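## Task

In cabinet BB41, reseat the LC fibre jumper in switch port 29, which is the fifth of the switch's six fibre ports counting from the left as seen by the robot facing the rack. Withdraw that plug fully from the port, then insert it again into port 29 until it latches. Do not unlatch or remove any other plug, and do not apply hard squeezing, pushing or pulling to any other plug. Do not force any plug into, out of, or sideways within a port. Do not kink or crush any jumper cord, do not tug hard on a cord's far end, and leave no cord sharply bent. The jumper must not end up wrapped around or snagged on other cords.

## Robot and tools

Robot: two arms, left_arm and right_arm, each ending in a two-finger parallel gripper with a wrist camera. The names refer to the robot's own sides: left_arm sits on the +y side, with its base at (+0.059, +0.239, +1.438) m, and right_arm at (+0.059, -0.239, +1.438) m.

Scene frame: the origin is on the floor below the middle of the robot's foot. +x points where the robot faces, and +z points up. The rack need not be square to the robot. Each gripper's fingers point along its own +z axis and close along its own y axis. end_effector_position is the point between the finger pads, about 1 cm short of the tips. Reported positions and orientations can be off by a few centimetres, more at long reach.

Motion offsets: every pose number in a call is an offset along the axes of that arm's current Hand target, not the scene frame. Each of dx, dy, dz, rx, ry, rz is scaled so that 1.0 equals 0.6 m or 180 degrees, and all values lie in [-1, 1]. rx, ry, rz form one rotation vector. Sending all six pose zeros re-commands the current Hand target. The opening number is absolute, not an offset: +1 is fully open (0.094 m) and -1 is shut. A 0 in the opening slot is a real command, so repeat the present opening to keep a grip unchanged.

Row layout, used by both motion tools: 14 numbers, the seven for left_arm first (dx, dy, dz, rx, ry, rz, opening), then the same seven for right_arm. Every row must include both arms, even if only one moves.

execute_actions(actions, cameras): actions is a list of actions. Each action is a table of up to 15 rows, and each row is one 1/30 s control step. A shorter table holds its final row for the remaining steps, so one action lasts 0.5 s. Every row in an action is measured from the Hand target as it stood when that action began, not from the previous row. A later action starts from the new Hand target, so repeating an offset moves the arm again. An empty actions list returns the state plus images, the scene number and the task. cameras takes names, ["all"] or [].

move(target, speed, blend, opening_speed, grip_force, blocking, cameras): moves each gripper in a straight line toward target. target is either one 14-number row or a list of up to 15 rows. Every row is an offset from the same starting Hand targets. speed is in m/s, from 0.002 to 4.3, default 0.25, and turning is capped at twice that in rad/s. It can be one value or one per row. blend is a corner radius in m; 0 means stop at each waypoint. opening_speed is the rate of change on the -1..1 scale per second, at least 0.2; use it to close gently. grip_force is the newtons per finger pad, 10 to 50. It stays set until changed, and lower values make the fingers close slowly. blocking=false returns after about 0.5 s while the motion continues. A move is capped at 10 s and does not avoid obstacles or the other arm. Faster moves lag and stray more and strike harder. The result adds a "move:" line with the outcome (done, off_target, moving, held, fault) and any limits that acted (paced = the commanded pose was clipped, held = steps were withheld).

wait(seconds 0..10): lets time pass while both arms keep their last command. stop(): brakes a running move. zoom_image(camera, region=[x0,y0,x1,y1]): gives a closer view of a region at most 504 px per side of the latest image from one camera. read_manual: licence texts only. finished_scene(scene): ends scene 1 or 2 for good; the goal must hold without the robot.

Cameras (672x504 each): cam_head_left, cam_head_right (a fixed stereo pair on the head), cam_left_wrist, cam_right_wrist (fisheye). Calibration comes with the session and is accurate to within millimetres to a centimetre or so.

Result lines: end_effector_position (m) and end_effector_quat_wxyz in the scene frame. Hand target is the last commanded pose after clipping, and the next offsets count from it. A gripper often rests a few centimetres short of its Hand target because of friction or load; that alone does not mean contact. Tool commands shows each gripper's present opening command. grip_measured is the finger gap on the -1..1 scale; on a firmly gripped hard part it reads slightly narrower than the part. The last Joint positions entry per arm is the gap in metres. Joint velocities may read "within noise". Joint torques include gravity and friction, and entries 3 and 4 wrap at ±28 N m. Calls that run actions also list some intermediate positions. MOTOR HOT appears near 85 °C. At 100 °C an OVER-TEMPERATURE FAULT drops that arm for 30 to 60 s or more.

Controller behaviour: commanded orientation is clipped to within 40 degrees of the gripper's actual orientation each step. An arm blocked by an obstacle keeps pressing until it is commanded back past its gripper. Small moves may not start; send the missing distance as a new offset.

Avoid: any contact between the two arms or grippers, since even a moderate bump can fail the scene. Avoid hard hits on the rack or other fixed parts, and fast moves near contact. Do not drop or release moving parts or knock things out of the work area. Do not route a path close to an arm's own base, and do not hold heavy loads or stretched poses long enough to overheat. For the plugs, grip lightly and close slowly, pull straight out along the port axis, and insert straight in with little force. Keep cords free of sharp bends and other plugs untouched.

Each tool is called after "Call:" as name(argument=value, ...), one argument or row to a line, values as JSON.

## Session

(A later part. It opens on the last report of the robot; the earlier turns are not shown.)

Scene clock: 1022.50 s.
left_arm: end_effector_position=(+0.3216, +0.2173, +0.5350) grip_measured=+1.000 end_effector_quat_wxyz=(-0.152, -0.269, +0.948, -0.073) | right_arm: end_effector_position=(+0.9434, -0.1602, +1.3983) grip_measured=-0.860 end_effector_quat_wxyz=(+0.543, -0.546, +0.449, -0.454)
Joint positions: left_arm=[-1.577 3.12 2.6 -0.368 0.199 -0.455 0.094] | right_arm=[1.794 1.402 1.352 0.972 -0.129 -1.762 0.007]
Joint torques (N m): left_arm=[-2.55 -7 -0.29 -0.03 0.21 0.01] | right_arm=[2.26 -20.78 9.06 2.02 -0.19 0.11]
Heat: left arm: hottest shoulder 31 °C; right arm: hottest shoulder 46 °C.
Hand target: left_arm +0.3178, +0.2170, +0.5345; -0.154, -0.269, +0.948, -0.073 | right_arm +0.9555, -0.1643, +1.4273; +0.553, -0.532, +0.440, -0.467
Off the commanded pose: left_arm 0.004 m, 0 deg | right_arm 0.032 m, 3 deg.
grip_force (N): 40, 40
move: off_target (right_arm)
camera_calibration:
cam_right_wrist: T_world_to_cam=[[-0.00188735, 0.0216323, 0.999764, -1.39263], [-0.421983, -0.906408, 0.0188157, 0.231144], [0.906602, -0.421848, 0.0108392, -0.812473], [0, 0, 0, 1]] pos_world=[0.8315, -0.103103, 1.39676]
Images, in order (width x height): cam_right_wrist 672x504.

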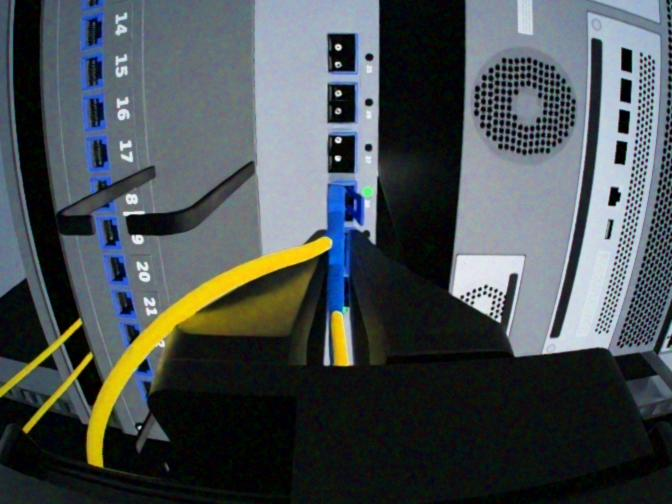

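Call:
move(
  target=[0,0,0,0,0,0,1,0,0,0,0,0,0,-0.96],
  speed=0.04,
  opening_speed=0.25,
  grip_force=35,
  cameras=["cam_right_wrist"],
)

Call:
zoom_image(
  camera="cam_right_wrist",
  region=[290, 200, 380, 290],
)

Scene clock: 1032.63 s.
left_arm: end_effector_position=(+0.3216, +0.2173, +0.5350) grip_measured=+1.000 end_effector_quat_wxyz=(-0.152, -0.269, +0.948, -0.073) | right_arm: end_effector_position=(+0.9434, -0.1602, +1.3983) grip_measured=-0.873 end_effector_quat_wxyz=(+0.543, -0.546, +0.449, -0.454)
Joint positions: left_arm=[-1.577 3.12 2.6 -0.368 0.199 -0.455 0.094] | right_arm=[1.794 1.402 1.352 0.972 -0.129 -1.762 0.006]
Joint torques (N m): left_arm=[-2.08 -7.06 -0.32 -0.09 0.22 -0.01] | right_arm=[1.9 -20.95 9.06 1.95 -0.2 0.1]
Heat: left arm: hottest shoulder 31 °C; right arm: hottest shoulder 47 °C.
Hand target: left_arm +0.3178, +0.2170, +0.5345; -0.154, -0.269, +0.948, -0.073 | right_arm +0.9555, -0.1643, +1.4273; +0.553, -0.532, +0.440, -0.467
Off the commanded pose: left_arm 0.004 m, 0 deg | right_arm 0.032 m, 3 deg.
grip_force (N): 35, 35
move: off_target (right_arm)
camera_calibration:
cam_right_wrist: T_world_to_cam=[[-0.00188735, 0.0216323, 0.999764, -1.39263], [-0.421983, -0.906408, 0.0188157, 0.231144], [0.906602, -0.421848, 0.0108392, -0.812473], [0, 0, 0, 1]] pos_world=[0.8315, -0.103103, 1.39676]
Images, in order (width x height): cam_right_wrist 672x504.

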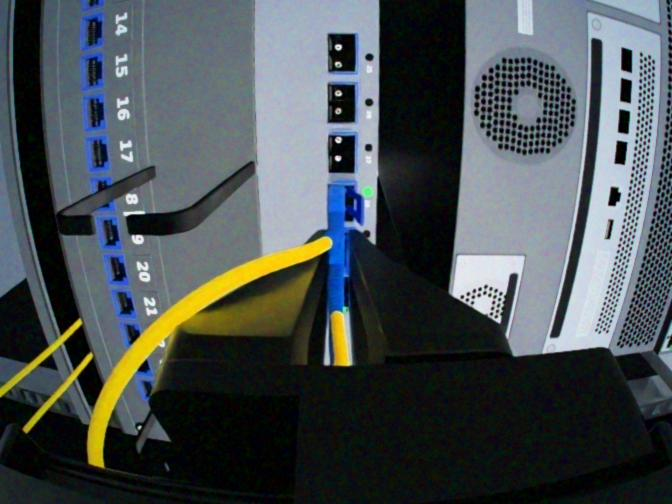

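Scaled by 5.600 from the camera's 672x504 image, which has a finer 960x720 frame.

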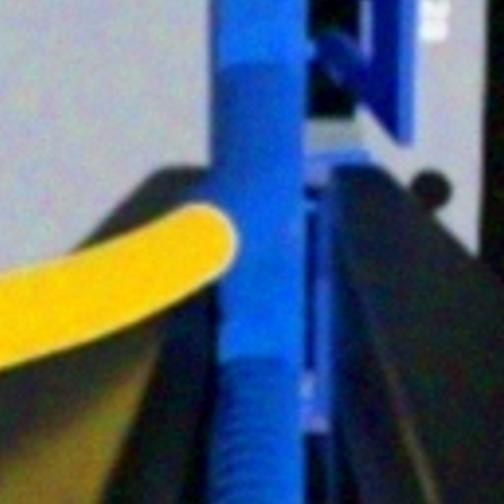

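Call:
move(
  target=[0,0,0,0,0,0,1,-0.0065,0.0157,-0.0368,0,0,0,-0.96],
  speed=0.04,
  cameras=["cam_right_wrist"],
)

Call:
zoom_image(
  camera="cam_right_wrist",
  region=[290, 180, 380, 290],
)

Scene clock: 1108.93 s.
left_arm: end_effector_position=(+0.3216, +0.2173, +0.5350) grip_measured=+1.000 end_effector_quat_wxyz=(-0.152, -0.269, +0.948, -0.073) | right_arm: end_effector_position=(+0.9421, -0.1604, +1.3981) grip_measured=-0.873 end_effector_quat_wxyz=(+0.543, -0.545, +0.449, -0.455)
Joint positions: left_arm=[-1.577 3.12 2.6 -0.368 0.199 -0.455 0.094] | right_arm=[1.794 1.402 1.348 0.979 -0.127 -1.762 0.006]
Joint torques (N m): left_arm=[-2.49 -7.06 -0.25 -0.03 0.18 0.01] | right_arm=[2.02 -21.3 3.73 3.92 -0.29 0.11]
Heat: left arm: hottest shoulder 31 °C; right arm: hottest shoulder 49 °C.
Hand target: left_arm +0.3178, +0.2170, +0.5345; -0.154, -0.269, +0.948, -0.073 | right_arm +0.9336, -0.1644, +1.4170; +0.553, -0.531, +0.440, -0.467
Off the commanded pose: left_arm 0.004 m, 0 deg | right_arm 0.021 m, 3 deg.
grip_force (N): 35, 35
move: off_target (right_arm)
camera_calibration:
cam_right_wrist: T_world_to_cam=[[-0.00466469, 0.0215284, 0.999757, -1.38982], [-0.423612, -0.905674, 0.017526, 0.233787], [0.905832, -0.423427, 0.0133444, -0.814446], [0, 0, 0, 1]] pos_world=[0.830303, -0.103203, 1.39626]
Images, in order (width x height): cam_right_wrist 672x504.

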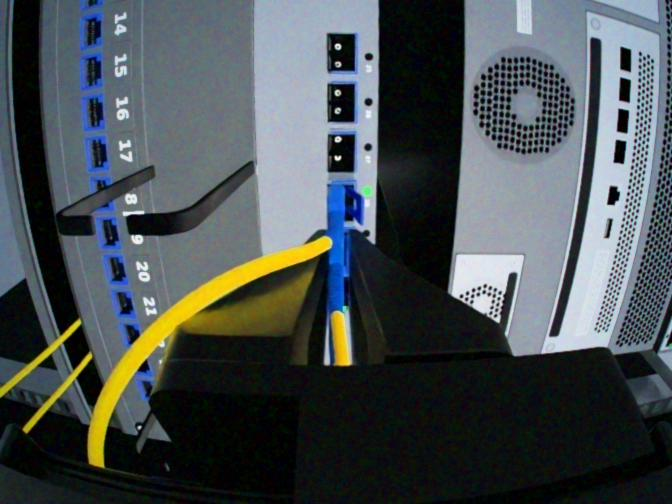

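Scaled by 4.582 from the camera's 672x504 image, which has a finer 960x720 frame.

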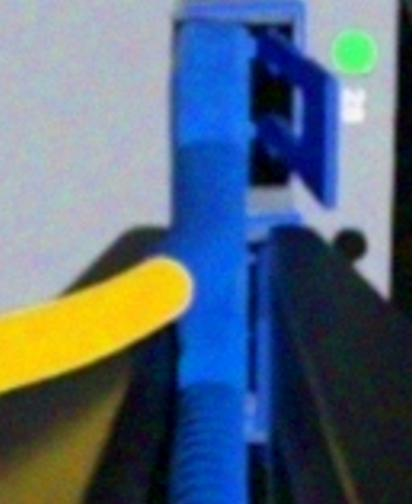

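Call:
move(
  target=[0,0,0,0,0,0,1,-0.0029,-0.0018,-0.0164,0,0,0,-0.96],
  speed=0.04,
  cameras=["cam_right_wrist"],
)

Call:
zoom_image(
  camera="cam_right_wrist",
  region=[290, 180, 380, 290],
)

Scene clock: 1117.70 s.
left_arm: end_effector_position=(+0.3216, +0.2173, +0.5350) grip_measured=+1.000 end_effector_quat_wxyz=(-0.152, -0.269, +0.948, -0.073) | right_arm: end_effector_position=(+0.9301, -0.1613, +1.3965) grip_measured=-0.918 end_effector_quat_wxyz=(+0.544, -0.542, +0.448, -0.458)
Joint positions: left_arm=[-1.577 3.12 2.6 -0.368 0.199 -0.455 0.094] | right_arm=[1.794 1.394 1.308 1.018 -0.124 -1.762 0.004]
Joint torques (N m): left_arm=[-2.26 -7.24 -0.29 -0.13 0.22 -0.01] | right_arm=[2.55 -21.6 3.97 3.21 -0.34 0.1]
Heat: left arm: hottest shoulder 31 °C; right arm: hottest shoulder 50 °C.
Hand target: left_arm +0.3178, +0.2170, +0.5345; -0.154, -0.269, +0.948, -0.073 | right_arm +0.9235, -0.1645, +1.4177; +0.553, -0.531, +0.440, -0.467
Off the commanded pose: left_arm 0.004 m, 0 deg | right_arm 0.022 m, 2 deg.
grip_force (N): 35, 35
move: off_target (right_arm)
camera_calibration:
cam_right_wrist: T_world_to_cam=[[-0.0119414, 0.0211946, 0.999704, -1.38147], [-0.42771, -0.903807, 0.0140525, 0.236903], [0.903837, -0.427415, 0.0198578, -0.811852], [0, 0, 0, 1]] pos_world=[0.818612, -0.103603, 1.39386]
Images, in order (width x height): cam_right_wrist 672x504.

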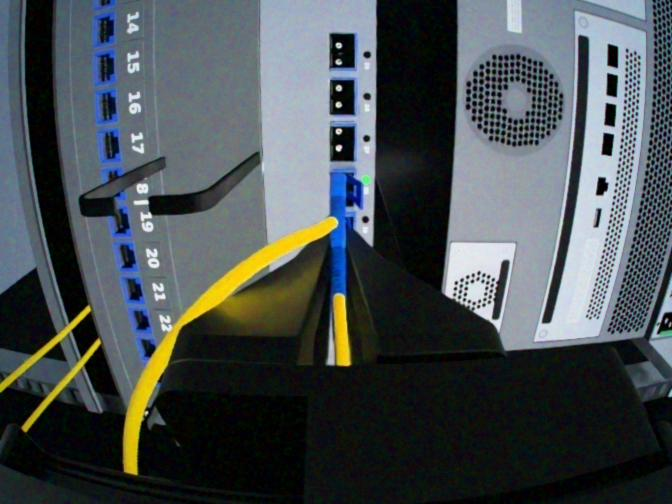

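Scaled by 4.582 from the camera's 672x504 image, which has a finer 960x720 frame.

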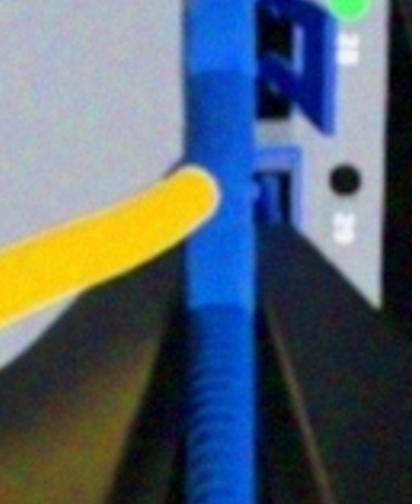

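Call:
move(
  target=[0,0,0,0,0,0,1,-0.002,-0.0018,-0.0114,0,0,0,-0.98],
  speed=0.04,
  cameras=["cam_right_wrist"],
)

Call:
zoom_image(
  camera="cam_right_wrist",
  region=[290, 180, 380, 290],
)

Scene clock: 1132.13 s.
left_arm: end_effector_position=(+0.3216, +0.2173, +0.5350) grip_measured=+1.000 end_effector_quat_wxyz=(-0.152, -0.269, +0.948, -0.073) | right_arm: end_effector_position=(+0.9293, -0.1612, +1.3955) grip_measured=-0.918 end_effector_quat_wxyz=(+0.543, -0.542, +0.448, -0.458)
Joint positions: left_arm=[-1.577 3.12 2.6 -0.368 0.199 -0.455 0.094] | right_arm=[1.794 1.394 1.306 1.019 -0.124 -1.762 0.004]
Joint torques (N m): left_arm=[-2.02 -7.24 -0.31 -0.12 0.21 -0.01] | right_arm=[2.2 -22.01 2.17 3.63 -0.33 0.09]
Heat: left arm: hottest shoulder 31 °C; right arm: hottest shoulder 50 °C.
Hand target: left_arm +0.3178, +0.2170, +0.5345; -0.154, -0.269, +0.948, -0.073 | right_arm +0.9165, -0.1645, +1.4183; +0.553, -0.531, +0.440, -0.467
Off the commanded pose: left_arm 0.004 m, 0 deg | right_arm 0.026 m, 2 deg.
grip_force (N): 35, 35
move: off_target (right_arm)
camera_calibration:
cam_right_wrist: T_world_to_cam=[[-0.0100271, 0.0212701, 0.999723, -1.38237], [-0.427407, -0.903936, 0.0149453, 0.235156], [0.904004, -0.427139, 0.0181549, -0.808806], [0, 0, 0, 1]] pos_world=[0.81781, -0.103503, 1.39316]
Images, in order (width x height): cam_right_wrist 672x504.

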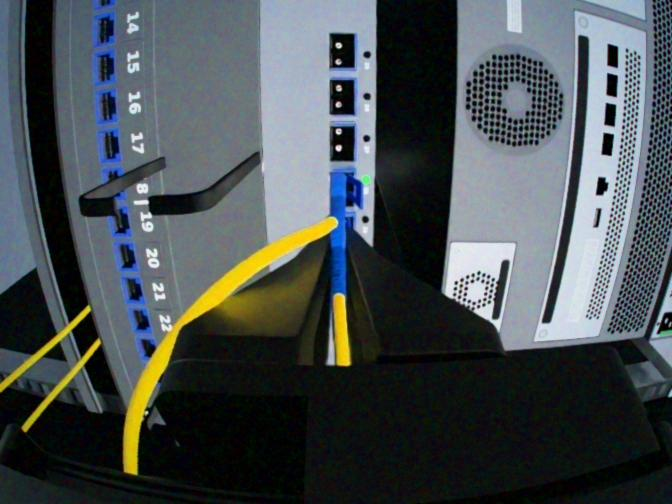

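Scaled by 4.582 from the camera's 672x504 image, which has a finer 960x720 frame.

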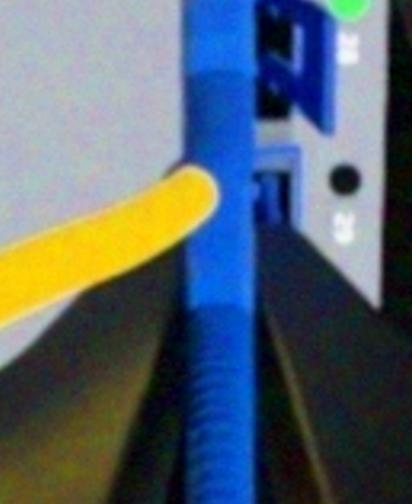

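Call:
move(
  target=[0,0,0,0,0,0,1,-0.002,-0.0018,-0.0114,0,0,0,-0.98],
  speed=0.04,
  cameras=["cam_right_wrist"],
)

Call:
zoom_image(
  camera="cam_right_wrist",
  region=[290, 180, 380, 290],
)

Scene clock: 1138.73 s.
left_arm: end_effector_position=(+0.3216, +0.2173, +0.5350) grip_measured=+1.000 end_effector_quat_wxyz=(-0.152, -0.269, +0.948, -0.073) | right_arm: end_effector_position=(+0.9059, -0.1614, +1.3918) grip_measured=-0.918 end_effector_quat_wxyz=(+0.541, -0.546, +0.451, -0.453)
Joint positions: left_arm=[-1.577 3.12 2.6 -0.368 0.199 -0.455 0.094] | right_arm=[1.794 1.365 1.227 1.056 -0.126 -1.762 0.004]
Joint torques (N m): left_arm=[-2.26 -7.24 -0.35 -0.05 0.21 -0.02] | right_arm=[2.08 -20.42 6.13 2.85 -0.26 0.09]
Heat: left arm: hottest shoulder 31 °C; right arm: hottest shoulder 51 °C.
Hand target: left_arm +0.3178, +0.2170, +0.5345; -0.154, -0.269, +0.948, -0.073 | right_arm +0.9096, -0.1645, +1.4191; +0.553, -0.531, +0.440, -0.467
Off the commanded pose: left_arm 0.004 m, 0 deg | right_arm 0.028 m, 3 deg.
grip_force (N): 35, 35
move: off_target (right_arm)
camera_calibration:
cam_right_wrist: T_world_to_cam=[[0.00261063, 0.0219585, 0.999755, -1.3902], [-0.423274, -0.905758, 0.0209993, 0.212532], [0.905998, -0.423225, 0.00692987, -0.773188], [0, 0, 0, 1]] pos_world=[0.794096, -0.104204, 1.39076]
Images, in order (width x height): cam_right_wrist 672x504.

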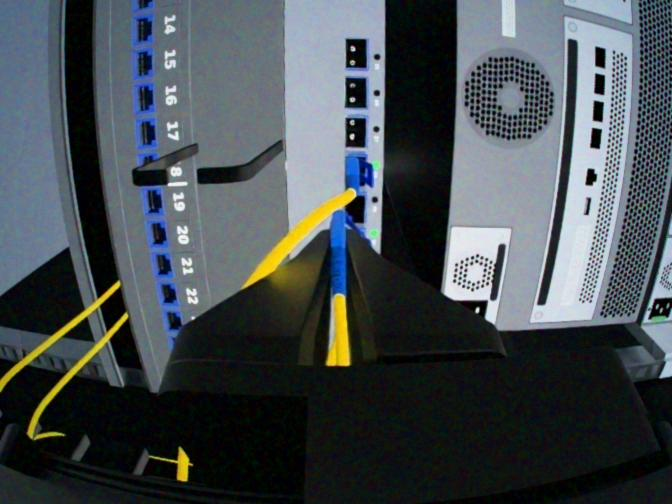

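Scaled by 4.582 from the camera's 672x504 image, which has a finer 960x720 frame.

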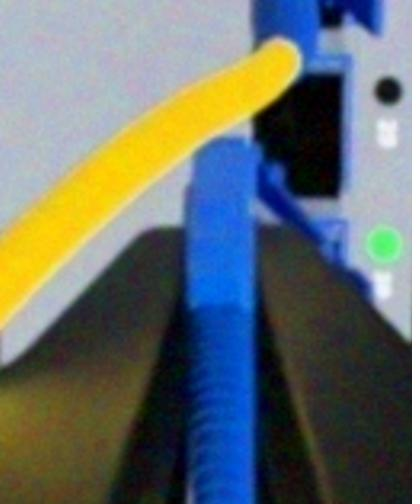

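Call:
move(
  target=[0,0,0,0,0,0,1,-0.002,-0.008,-0.0114,0,0,0,-0.98],
  speed=0.04,
  cameras=["cam_right_wrist"],
)

Call:
zoom_image(
  camera="cam_right_wrist",
  region=[290, 150, 400, 290],
)

Scene clock: 1168.30 s.
left_arm: end_effector_position=(+0.3216, +0.2173, +0.5350) grip_measured=+1.000 end_effector_quat_wxyz=(-0.152, -0.269, +0.948, -0.073) | right_arm: end_effector_position=(+0.8993, -0.1627, +1.3965) grip_measured=-0.918 end_effector_quat_wxyz=(+0.541, -0.546, +0.450, -0.454)
Joint positions: left_arm=[-1.577 3.12 2.6 -0.368 0.199 -0.455 0.094] | right_arm=[1.794 1.346 1.202 1.063 -0.126 -1.762 0.004]
Joint torques (N m): left_arm=[-2.14 -6.71 -0.35 -0.05 0.21 0.01] | right_arm=[2.61 -20.19 5.96 2.84 -0.17 0.06]
Heat: left arm: hottest shoulder 31 °C; right arm: hottest shoulder 50 °C.
Hand target: left_arm +0.3178, +0.2170, +0.5345; -0.154, -0.269, +0.948, -0.073 | right_arm +0.9024, -0.1645, +1.4235; +0.553, -0.531, +0.440, -0.467
Off the commanded pose: left_arm 0.004 m, 0 deg | right_arm 0.027 m, 3 deg.
grip_force (N): 35, 35
move: off_target (right_arm)
camera_calibration:
cam_right_wrist: T_world_to_cam=[[0.00145536, 0.0218428, 0.99976, -1.39387], [-0.423501, -0.905666, 0.0204035, 0.209617], [0.905894, -0.423429, 0.00793239, -0.769179], [0, 0, 0, 1]] pos_world=[0.787597, -0.105404, 1.39536]
Images, in order (width x height): cam_right_wrist 672x504.

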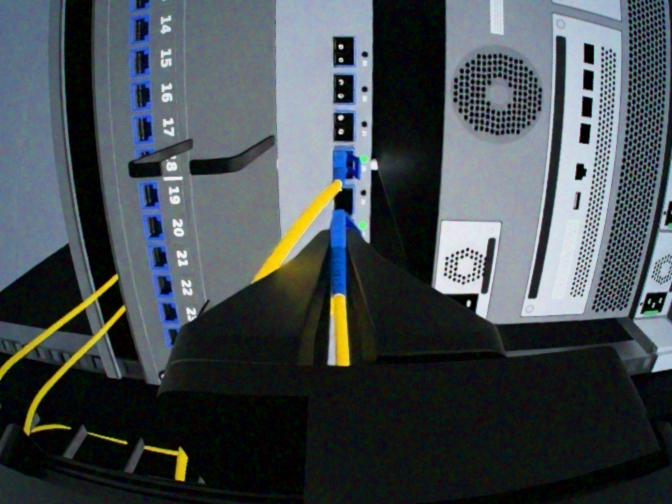

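Scaled by 3.600 from the camera's 672x504 image, which has a finer 960x720 frame.

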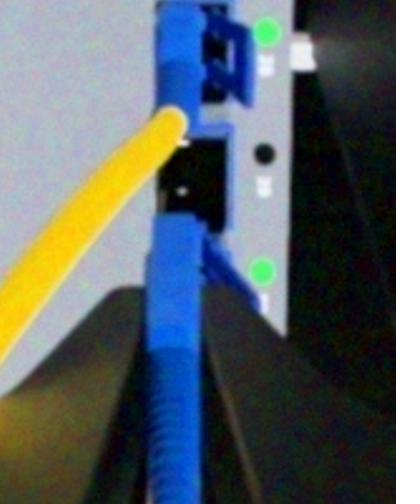

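Call:
move(
  target=[0,0,0,0,0,0,1,-0.0085,-0.0025,0.0015,0,0,0,-0.98],
  speed=0.03,
  cameras=["cam_right_wrist"],
)

Call:
zoom_image(
  camera="cam_right_wrist",
  region=[290, 150, 400, 290],
)

Scene clock: 1197.70 s.
left_arm: end_effector_position=(+0.3216, +0.2173, +0.5350) grip_measured=+1.000 end_effector_quat_wxyz=(-0.152, -0.269, +0.948, -0.073) | right_arm: end_effector_position=(+0.8988, -0.1587, +1.3970) grip_measured=-0.918 end_effector_quat_wxyz=(+0.543, -0.545, +0.452, -0.452)
Joint positions: left_arm=[-1.577 3.12 2.6 -0.368 0.199 -0.455 0.094] | right_arm=[1.803 1.346 1.201 1.063 -0.121 -1.763 0.004]
Joint torques (N m): left_arm=[-1.9 -7.12 -0.29 -0.02 0.2 -0.01] | right_arm=[2.73 -20.25 5.97 2.73 -0.08 0]
Heat: left arm: hottest shoulder 31 °C; right arm: hottest shoulder 50 °C.
Hand target: left_arm +0.3178, +0.2170, +0.5345; -0.154, -0.269, +0.948, -0.073 | right_arm +0.9023, -0.1593, +1.4250; +0.553, -0.531, +0.440, -0.467
Off the commanded pose: left_arm 0.004 m, 0 deg | right_arm 0.028 m, 3 deg.
grip_force (N): 35, 35
move: off_target (right_arm)
camera_calibration:
cam_right_wrist: T_world_to_cam=[[0.00228798, 0.0161383, 0.999867, -1.39633], [-0.42297, -0.906009, 0.0155913, 0.219099], [0.906141, -0.42295, 0.00475308, -0.762827], [0, 0, 0, 1]] pos_world=[0.787096, -0.101598, 1.39636]
Images, in order (width x height): cam_right_wrist 672x504.

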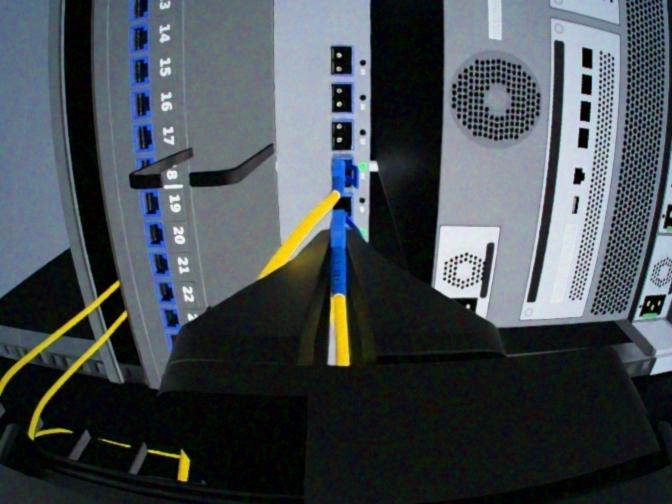

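Scaled by 3.600 from the camera's 672x504 image, which has a finer 960x720 frame.

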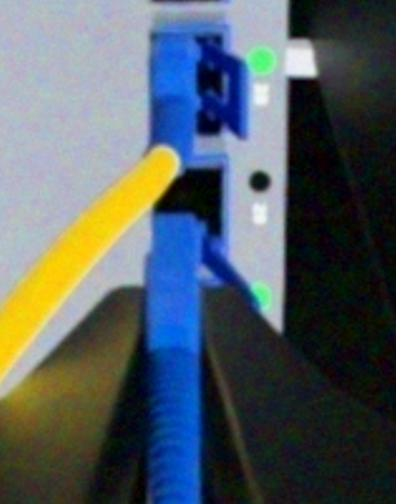

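Call:
execute_actions(
  actions=[],
  cameras=["cam_head_left","cam_head_right","cam_right_wrist"],
)

Call:
zoom_image(
  camera="cam_head_left",
  region=[390, 150, 540, 260],
)

Call:
zoom_image(
  camera="cam_head_right",
  region=[340, 150, 490, 260],
)

Call:
zoom_image(
  camera="cam_right_wrist",
  region=[315, 150, 375, 260],
)

Scene clock: 1230.00 s.
left_arm: end_effector_position=(+0.3216, +0.2173, +0.5350) grip_measured=+1.000 end_effector_quat_wxyz=(-0.152, -0.269, +0.948, -0.073) | right_arm: end_effector_position=(+0.8988, -0.1587, +1.3970) grip_measured=-0.918 end_effector_quat_wxyz=(+0.543, -0.545, +0.452, -0.452)
Joint positions: left_arm=[-1.577 3.12 2.6 -0.368 0.199 -0.455 0.094] | right_arm=[1.803 1.346 1.201 1.063 -0.121 -1.764 0.004]
Joint velocities: within noise
Joint torques (N m): left_arm=[-2.14 -7 -0.4 -0.06 0.2 0.01] | right_arm=[2.78 -20.25 5.98 2.71 -0.07 -0.01]
Heat: left arm: hottest shoulder 31 °C; right arm: hottest shoulder 49 °C.
Hand target: left_arm +0.3178, +0.2170, +0.5345; -0.154, -0.269, +0.948, -0.073 | right_arm +0.9023, -0.1593, +1.4250; +0.553, -0.531, +0.440, -0.467
Tool commands: left_gripper/opening=+1.0 right_gripper/opening=-0.98
Off the commanded pose: left_arm 0.004 m, 0 deg | right_arm 0.028 m, 3 deg.
grip_force (N): 35, 35
camera_calibration:
cam_right_wrist: T_world_to_cam=[[0.00223514, 0.0164949, 0.999861, -1.39615], [-0.42297, -0.906004, 0.015892, 0.21868], [0.906141, -0.422947, 0.0049518, -0.763104], [0, 0, 0, 1]] pos_world=[0.787096, -0.101598, 1.39626]
Images, in order (width x height): cam_head_left 672x504, cam_head_right 672x504, cam_right_wrist 672x504.

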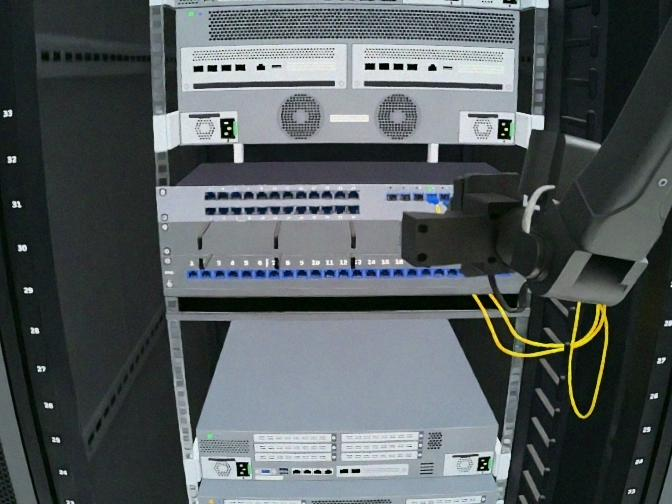

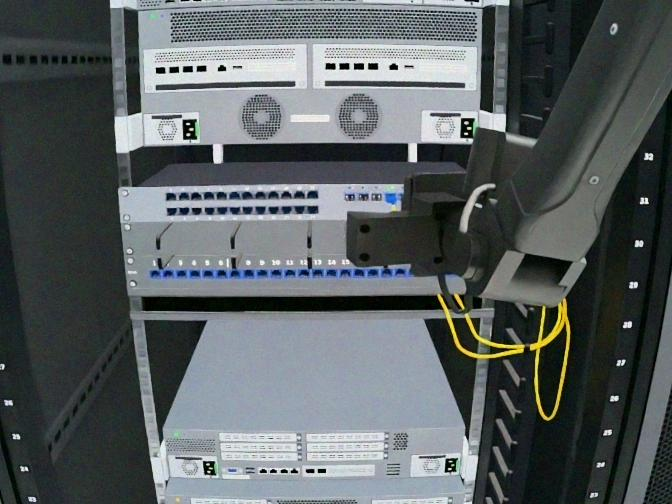

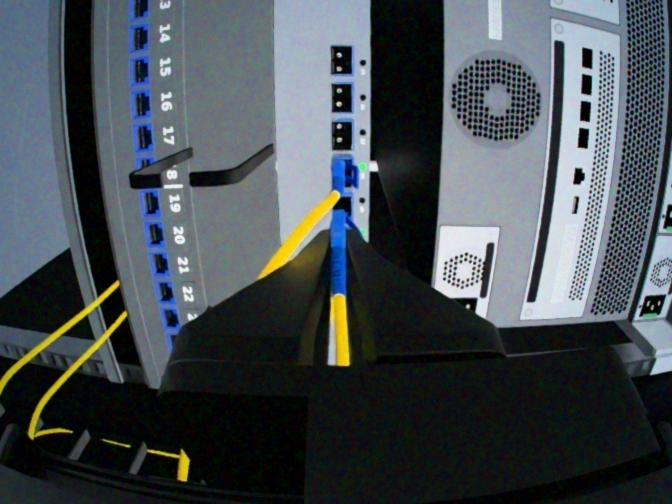

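Scaled by 3.360 from the camera's 672x504 image, which has a finer 960x720 frame.

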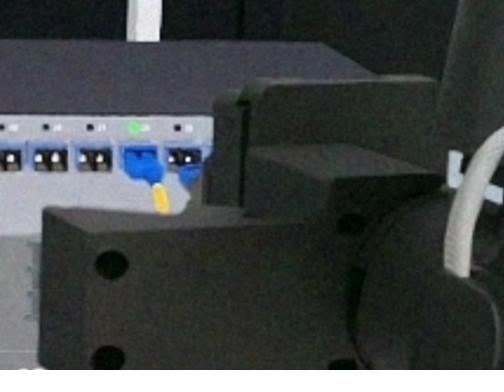

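Scaled by 3.360 from the camera's 672x504 image, which has a finer 960x720 frame.

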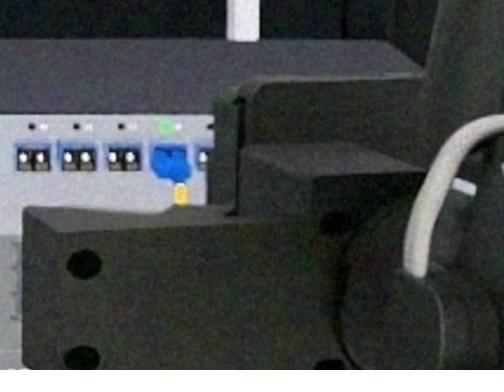

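Scaled by 4.582 from the camera's 672x504 image, which has a finer 960x720 frame.

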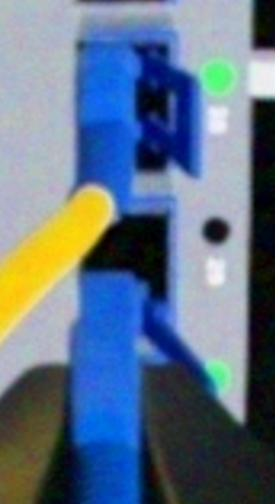

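Call:
zoom_image(
  camera="cam_head_left",
  region=[425, 175, 465, 220],
)

Call:
zoom_image(
  camera="cam_head_right",
  region=[380, 175, 420, 220],
)

Scaled by 11.200 from the camera's 672x504 image, which has a finer 960x720 frame.

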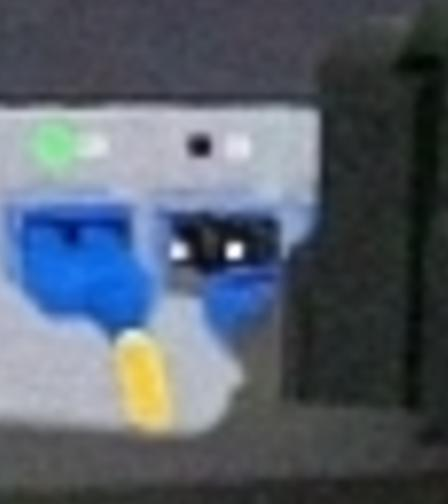

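Scaled by 11.200 from the camera's 672x504 image, which has a finer 960x720 frame.

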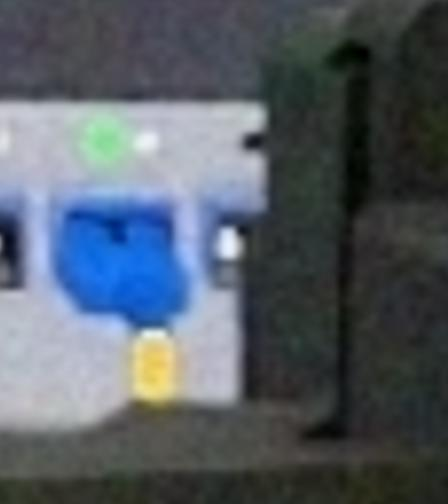

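Call:
move(
  target=[0,0,0,0,0,0,1,0.003,0.01,0.0165,0,0,0,-0.98],
  speed=0.03,
)

Scene clock: 1274.50 s.
left_arm: end_effector_position=(+0.3216, +0.2173, +0.5350) grip_measured=+1.000 end_effector_quat_wxyz=(-0.152, -0.269, +0.948, -0.073) | right_arm: end_effector_position=(+0.8988, -0.1587, +1.3970) grip_measured=-0.918 end_effector_quat_wxyz=(+0.543, -0.545, +0.452, -0.452)
Joint positions: left_arm=[-1.577 3.12 2.6 -0.368 0.199 -0.455 0.094] | right_arm=[1.803 1.346 1.201 1.063 -0.121 -1.764 0.004]
Joint torques (N m): left_arm=[-2.08 -7 -0.31 -0.08 0.19 -0.01] | right_arm=[2.43 -18.55 8.98 2.3 -0.17 0.01]
Heat: left arm: hottest shoulder 31 °C; right arm: hottest shoulder 50 °C.
Hand target: left_arm +0.3178, +0.2170, +0.5345; -0.154, -0.269, +0.948, -0.073 | right_arm +0.9127, -0.1593, +1.4195; +0.553, -0.531, +0.440, -0.467
Off the commanded pose: left_arm 0.004 m, 0 deg | right_arm 0.026 m, 3 deg.
grip_force (N): 35, 35
move: off_target (right_arm)

Call:
move(
  target=[0,0,0,0,0,0,1,0.003,0.006,0.0164,0,0,0,-0.98],
  speed=0.03,
)

Scene clock: 1279.80 s.
left_arm: end_effector_position=(+0.3216, +0.2173, +0.5350) grip_measured=+1.000 end_effector_quat_wxyz=(-0.152, -0.269, +0.948, -0.073) | right_arm: end_effector_position=(+0.9099, -0.1595, +1.4044) grip_measured=-0.918 end_effector_quat_wxyz=(+0.547, -0.539, +0.447, -0.459)
Joint positions: left_arm=[-1.577 3.12 2.6 -0.368 0.199 -0.455 0.094] | right_arm=[1.803 1.355 1.236 1.059 -0.121 -1.764 0.004]
Joint torques (N m): left_arm=[-1.96 -7.3 -0.44 -0.06 0.2 -0.01] | right_arm=[2.14 -17.79 9.42 1.89 -0.24 0.04]
Heat: left arm: hottest shoulder 31 °C; right arm: hottest shoulder 49 °C.
Hand target: left_arm +0.3178, +0.2170, +0.5345; -0.154, -0.269, +0.948, -0.073 | right_arm +0.9228, -0.1594, +1.4165; +0.553, -0.531, +0.440, -0.467
Off the commanded pose: left_arm 0.004 m, 0 deg | right_arm 0.018 m, 2 deg.
grip_force (N): 35, 35
move: off_target (right_arm)

Call:
move(
  target=[0,0,0,0,0,0,1,0,0.008,0,0,0,0,-0.98],
  speed=0.03,
  cameras=["cam_right_wrist","cam_head_left"],
)

Call:
zoom_image(
  camera="cam_right_wrist",
  region=[290, 150, 400, 290],
)

Call:
zoom_image(
  camera="cam_head_left",
  region=[425, 175, 465, 220],
)

Scene clock: 1286.50 s.
left_arm: end_effector_position=(+0.3216, +0.2173, +0.5350) grip_measured=+1.000 end_effector_quat_wxyz=(-0.152, -0.269, +0.948, -0.073) | right_arm: end_effector_position=(+0.9087, -0.1580, +1.3964) grip_measured=-0.918 end_effector_quat_wxyz=(+0.545, -0.542, +0.449, -0.455)
Joint positions: left_arm=[-1.577 3.12 2.6 -0.368 0.199 -0.455 0.094] | right_arm=[1.803 1.366 1.236 1.059 -0.121 -1.764 0.004]
Joint torques (N m): left_arm=[-2.49 -7.06 -0.32 -0.02 0.18 0] | right_arm=[1.96 -17.79 9.55 2.06 -0.3 0.07]
Heat: left arm: hottest shoulder 31 °C; right arm: hottest shoulder 49 °C.
Hand target: left_arm +0.3178, +0.2170, +0.5345; -0.154, -0.269, +0.948, -0.073 | right_arm +0.9230, -0.1593, +1.4114; +0.553, -0.531, +0.440, -0.467
Off the commanded pose: left_arm 0.004 m, 0 deg | right_arm 0.021 m, 2 deg.
grip_force (N): 35, 35
move: off_target (right_arm)
camera_calibration:
cam_right_wrist: T_world_to_cam=[[-0.00818545, 0.0159153, 0.99984, -1.38621], [-0.424928, -0.905161, 0.0109295, 0.232372], [0.90519, -0.424771, 0.014172, -0.783938], [0, 0, 0, 1]] pos_world=[0.797007, -0.100598, 1.39456]
Images, in order (width x height): cam_head_left 672x504, cam_right_wrist 672x504.

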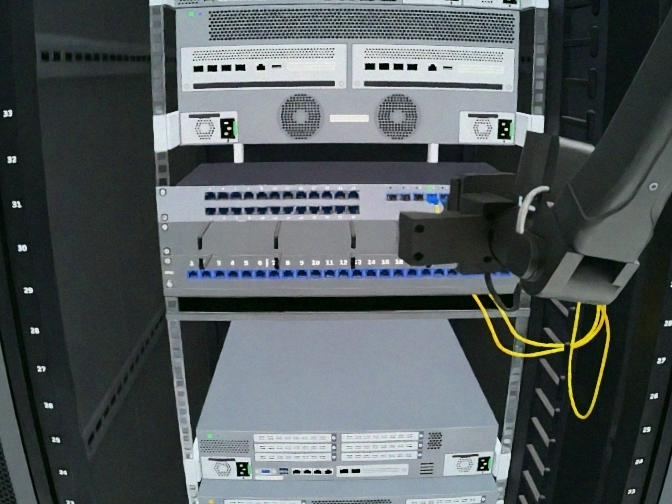

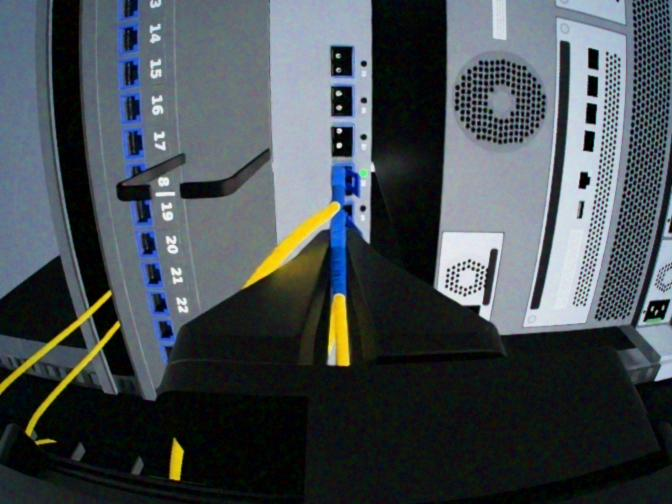

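Scaled by 3.600 from the camera's 672x504 image, which has a finer 960x720 frame.

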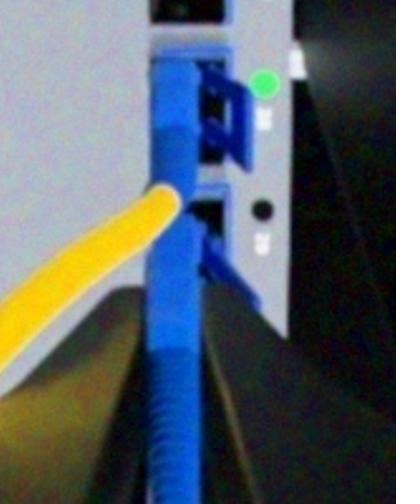

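Scaled by 11.200 from the camera's 672x504 image, which has a finer 960x720 frame.

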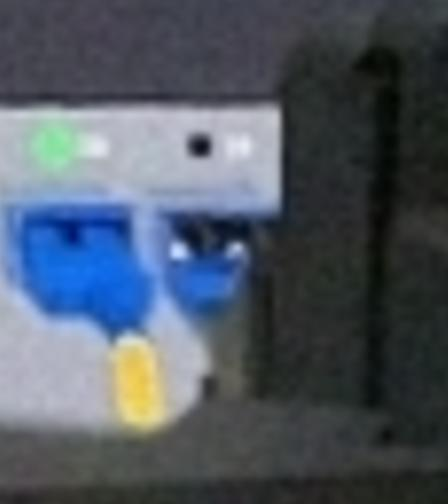

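Call:
move(
  target=[0,0,0,0,0,0,1,0.008,0,-0.001,0,0,0,-0.98],
  speed=0.03,
  cameras=["cam_right_wrist","cam_head_left"],
)

Call:
zoom_image(
  camera="cam_head_left",
  region=[425, 175, 465, 220],
)

Scene clock: 1301.73 s.
left_arm: end_effector_position=(+0.3216, +0.2173, +0.5350) grip_measured=+1.000 end_effector_quat_wxyz=(-0.152, -0.269, +0.948, -0.073) | right_arm: end_effector_position=(+0.9096, -0.1595, +1.3972) grip_measured=-0.918 end_effector_quat_wxyz=(+0.545, -0.542, +0.448, -0.456)
Joint positions: left_arm=[-1.577 3.12 2.6 -0.368 0.199 -0.455 0.094] | right_arm=[1.799 1.366 1.239 1.059 -0.126 -1.764 0.004]
Joint torques (N m): left_arm=[-2.43 -7.12 -0.29 -0.09 0.22 0.01] | right_arm=[1.26 -17.96 9.32 2.15 -0.36 0.14]
Heat: left arm: hottest shoulder 31 °C; right arm: hottest shoulder 49 °C.
Hand target: left_arm +0.3178, +0.2170, +0.5345; -0.154, -0.269, +0.948, -0.073 | right_arm +0.9233, -0.1642, +1.4115; +0.553, -0.531, +0.440, -0.467
Off the commanded pose: left_arm 0.004 m, 0 deg | right_arm 0.020 m, 2 deg.
grip_force (N): 35, 35
move: off_target (right_arm)
camera_calibration:
cam_right_wrist: T_world_to_cam=[[-0.0114015, 0.0187396, 0.999759, -1.38351], [-0.423677, -0.905732, 0.0121454, 0.228549], [0.905742, -0.423436, 0.0182663, -0.791455], [0, 0, 0, 1]] pos_world=[0.79791, -0.1022, 1.39486]
Images, in order (width x height): cam_head_left 672x504, cam_right_wrist 672x504.

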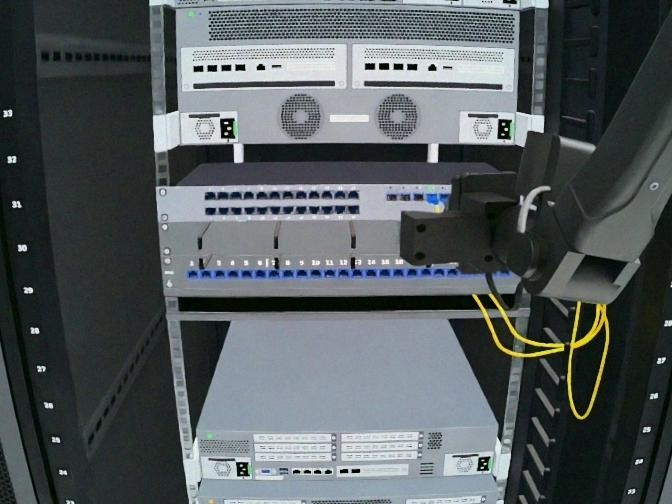

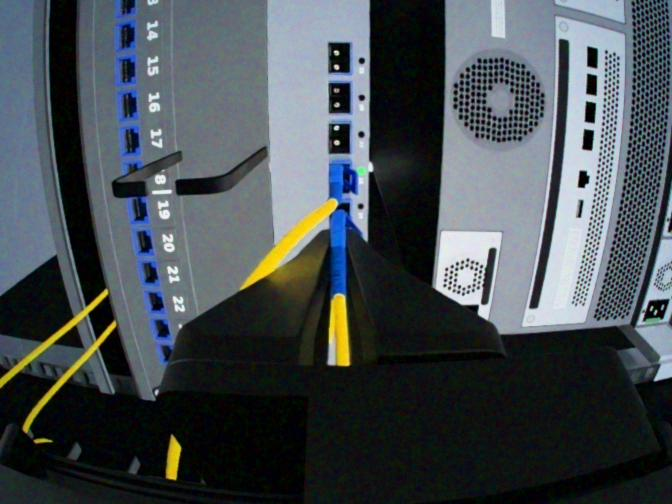

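Scaled by 11.200 from the camera's 672x504 image, which has a finer 960x720 frame.

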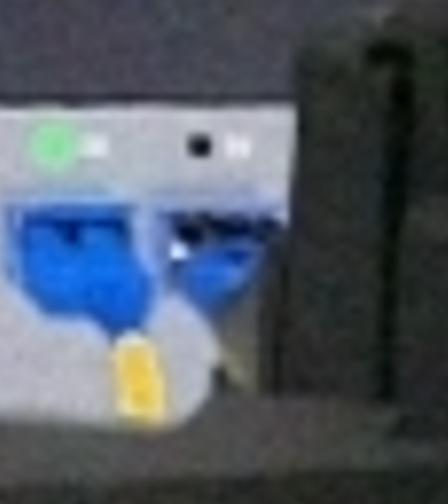

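Call:
zoom_image(
  camera="cam_right_wrist",
  region=[310, 150, 380, 260],
)

Scaled by 4.582 from the camera's 672x504 image, which has a finer 960x720 frame.

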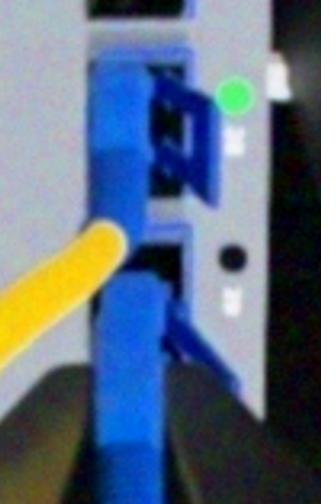

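Call:
move(
  target=[0,0,0,0,0,0,1,0.002,0.003,0.0115,0,0,0,-0.98],
  speed=0.02,
  cameras=["cam_right_wrist","cam_head_left"],
)

Call:
zoom_image(
  camera="cam_head_left",
  region=[425, 175, 465, 220],
)

Call:
zoom_image(
  camera="cam_right_wrist",
  region=[310, 150, 380, 260],
)

Scene clock: 1333.13 s.
left_arm: end_effector_position=(+0.3216, +0.2173, +0.5350) grip_measured=+1.000 end_effector_quat_wxyz=(-0.152, -0.269, +0.948, -0.073) | right_arm: end_effector_position=(+0.9167, -0.1599, +1.3992) grip_measured=-0.918 end_effector_quat_wxyz=(+0.547, -0.540, +0.445, -0.460)
Joint positions: left_arm=[-1.577 3.12 2.6 -0.368 0.199 -0.455 0.094] | right_arm=[1.798 1.376 1.263 1.054 -0.126 -1.764 0.004]
Joint torques (N m): left_arm=[-2.14 -7 -0.35 -0.06 0.17 -0.01] | right_arm=[1.32 -17.61 9.57 1.84 -0.37 0.14]
Heat: left arm: hottest shoulder 31 °C; right arm: hottest shoulder 49 °C.
Hand target: left_arm +0.3178, +0.2170, +0.5345; -0.154, -0.269, +0.948, -0.073 | right_arm +0.9304, -0.1643, +1.4101; +0.553, -0.531, +0.440, -0.467
Off the commanded pose: left_arm 0.004 m, 0 deg | right_arm 0.018 m, 2 deg.
grip_force (N): 35, 35
move: off_target (right_arm)
camera_calibration:
cam_right_wrist: T_world_to_cam=[[-0.0207243, 0.0191045, 0.999603, -1.37656], [-0.425303, -0.905011, 0.00847903, 0.237821], [0.904814, -0.424958, 0.0268809, -0.809562], [0, 0, 0, 1]] pos_world=[0.80512, -0.102501, 1.39576]
Images, in order (width x height): cam_head_left 672x504, cam_right_wrist 672x504.

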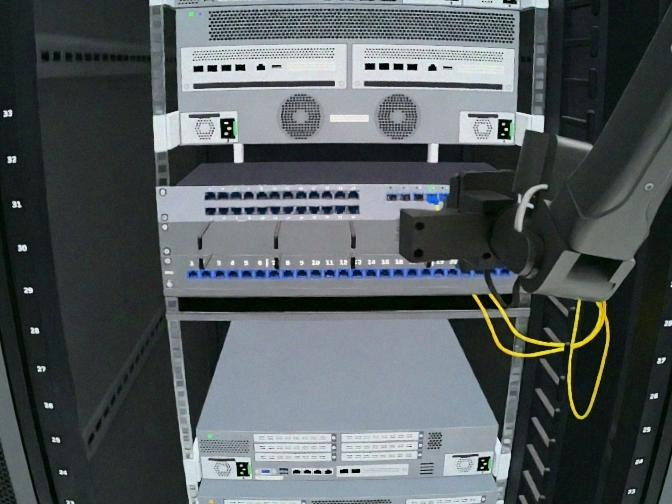

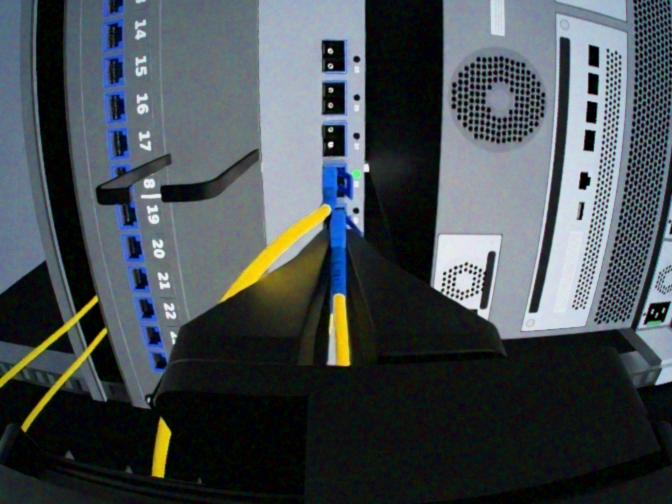

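Scaled by 11.200 from the camera's 672x504 image, which has a finer 960x720 frame.

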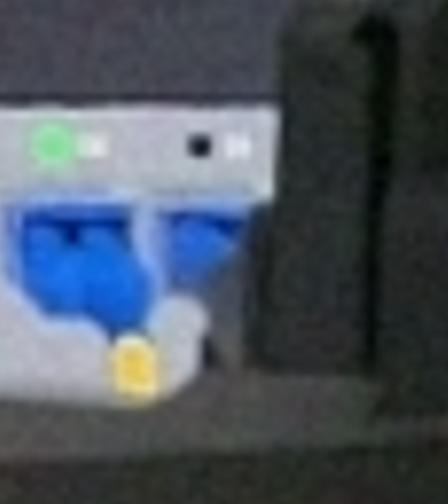

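Scaled by 4.582 from the camera's 672x504 image, which has a finer 960x720 frame.

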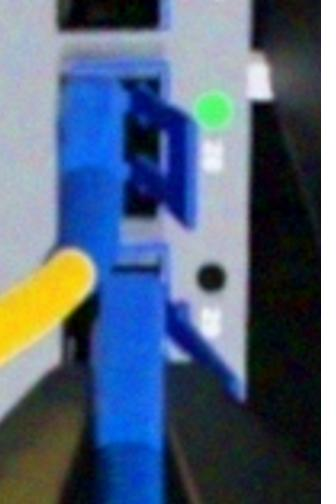

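Call:
move(
  target=[0,0,0,0,0,0,1,0,0.003,-0.002,0,0,0,-0.98],
  speed=0.02,
)

Scene clock: 1353.27 s.
left_arm: end_effector_position=(+0.3216, +0.2173, +0.5350) grip_measured=+1.000 end_effector_quat_wxyz=(-0.152, -0.269, +0.948, -0.073) | right_arm: end_effector_position=(+0.9165, -0.1599, +1.3978) grip_measured=-0.918 end_effector_quat_wxyz=(+0.546, -0.541, +0.445, -0.459)
Joint positions: left_arm=[-1.577 3.12 2.6 -0.368 0.199 -0.455 0.094] | right_arm=[1.797 1.378 1.263 1.054 -0.127 -1.764 0.004]
Joint torques (N m): left_arm=[-2.26 -7 -0.34 -0.12 0.2 0.01] | right_arm=[1.49 -17.67 9.5 1.99 -0.36 0.17]
Heat: left arm: hottest shoulder 31 °C; right arm: hottest shoulder 48 °C.
Hand target: left_arm +0.3178, +0.2170, +0.5345; -0.154, -0.269, +0.948, -0.073 | right_arm +0.9293, -0.1644, +1.4084; +0.553, -0.531, +0.440, -0.467
Off the commanded pose: left_arm 0.004 m, 0 deg | right_arm 0.017 m, 2 deg.
grip_force (N): 35, 35
move: off_target (right_arm)

Smooth now. Another small step down.

Call:
move(
  target=[0,0,0,0,0,0,1,0,0.0022,0,0,0,0,-0.98],
  speed=0.02,
  cameras=["cam_right_wrist","cam_head_left"],
)

Call:
zoom_image(
  camera="cam_right_wrist",
  region=[310, 150, 380, 260],
)

Call:
zoom_image(
  camera="cam_head_left",
  region=[425, 175, 465, 220],
)

Scene clock: 1359.70 s.
left_arm: end_effector_position=(+0.3216, +0.2173, +0.5350) grip_measured=+1.000 end_effector_quat_wxyz=(-0.152, -0.269, +0.948, -0.073) | right_arm: end_effector_position=(+0.9162, -0.1598, +1.3952) grip_measured=-0.918 end_effector_quat_wxyz=(+0.546, -0.542, +0.446, -0.458)
Joint positions: left_arm=[-1.577 3.12 2.6 -0.368 0.199 -0.455 0.094] | right_arm=[1.796 1.381 1.263 1.054 -0.127 -1.764 0.004]
Joint torques (N m): left_arm=[-2.32 -7.3 -0.29 -0.14 0.2 0] | right_arm=[1.38 -18.26 9.46 2.11 -0.35 0.19]
Heat: left arm: hottest shoulder 31 °C; right arm: hottest shoulder 48 °C.
Hand target: left_arm +0.3178, +0.2170, +0.5345; -0.154, -0.269, +0.948, -0.073 | right_arm +0.9294, -0.1645, +1.4070; +0.553, -0.531, +0.440, -0.467
Off the commanded pose: left_arm 0.004 m, 0 deg | right_arm 0.018 m, 2 deg.
grip_force (N): 35, 35
move: off_target (right_arm)
camera_calibration:
cam_right_wrist: T_world_to_cam=[[-0.0156852, 0.0206643, 0.999663, -1.37695], [-0.42409, -0.90554, 0.0120645, 0.23148], [0.905484, -0.423758, 0.0229671, -0.803928], [0, 0, 0, 1]] pos_world=[0.804515, -0.102602, 1.39216]
Images, in order (width x height): cam_head_left 672x504, cam_right_wrist 672x504.

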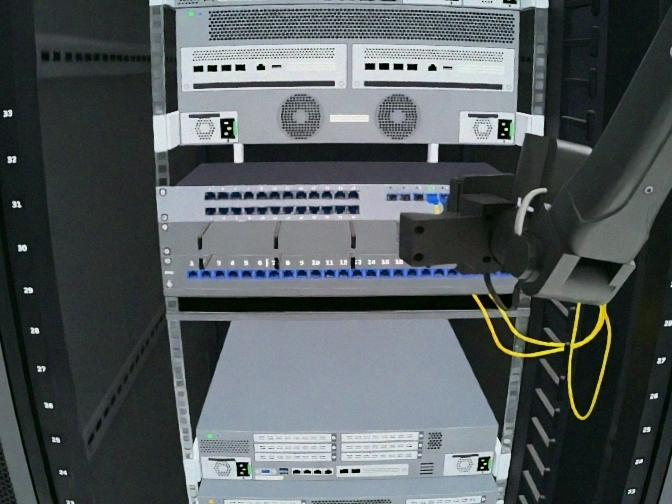

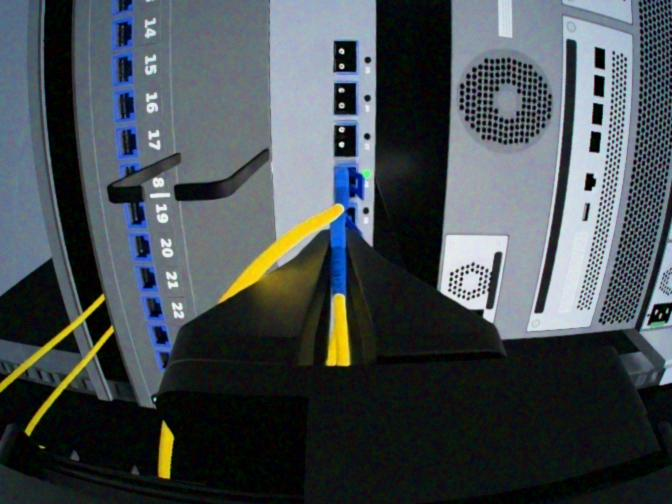

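Scaled by 4.582 from the camera's 672x504 image, which has a finer 960x720 frame.

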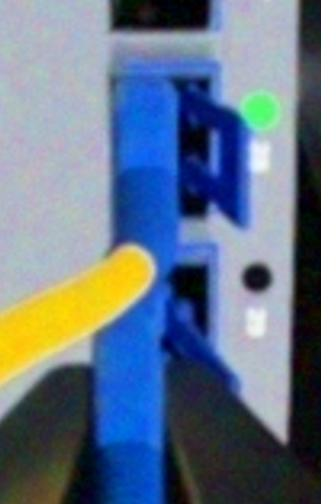

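Scaled by 11.200 from the camera's 672x504 image, which has a finer 960x720 frame.

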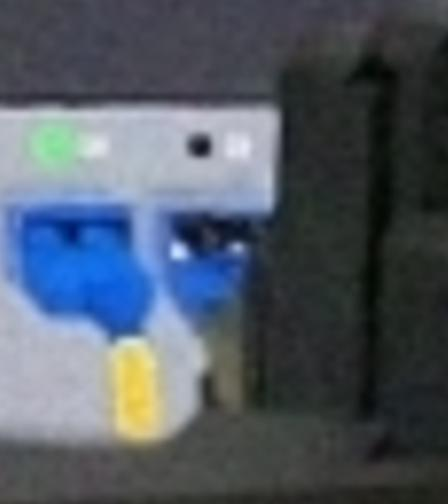

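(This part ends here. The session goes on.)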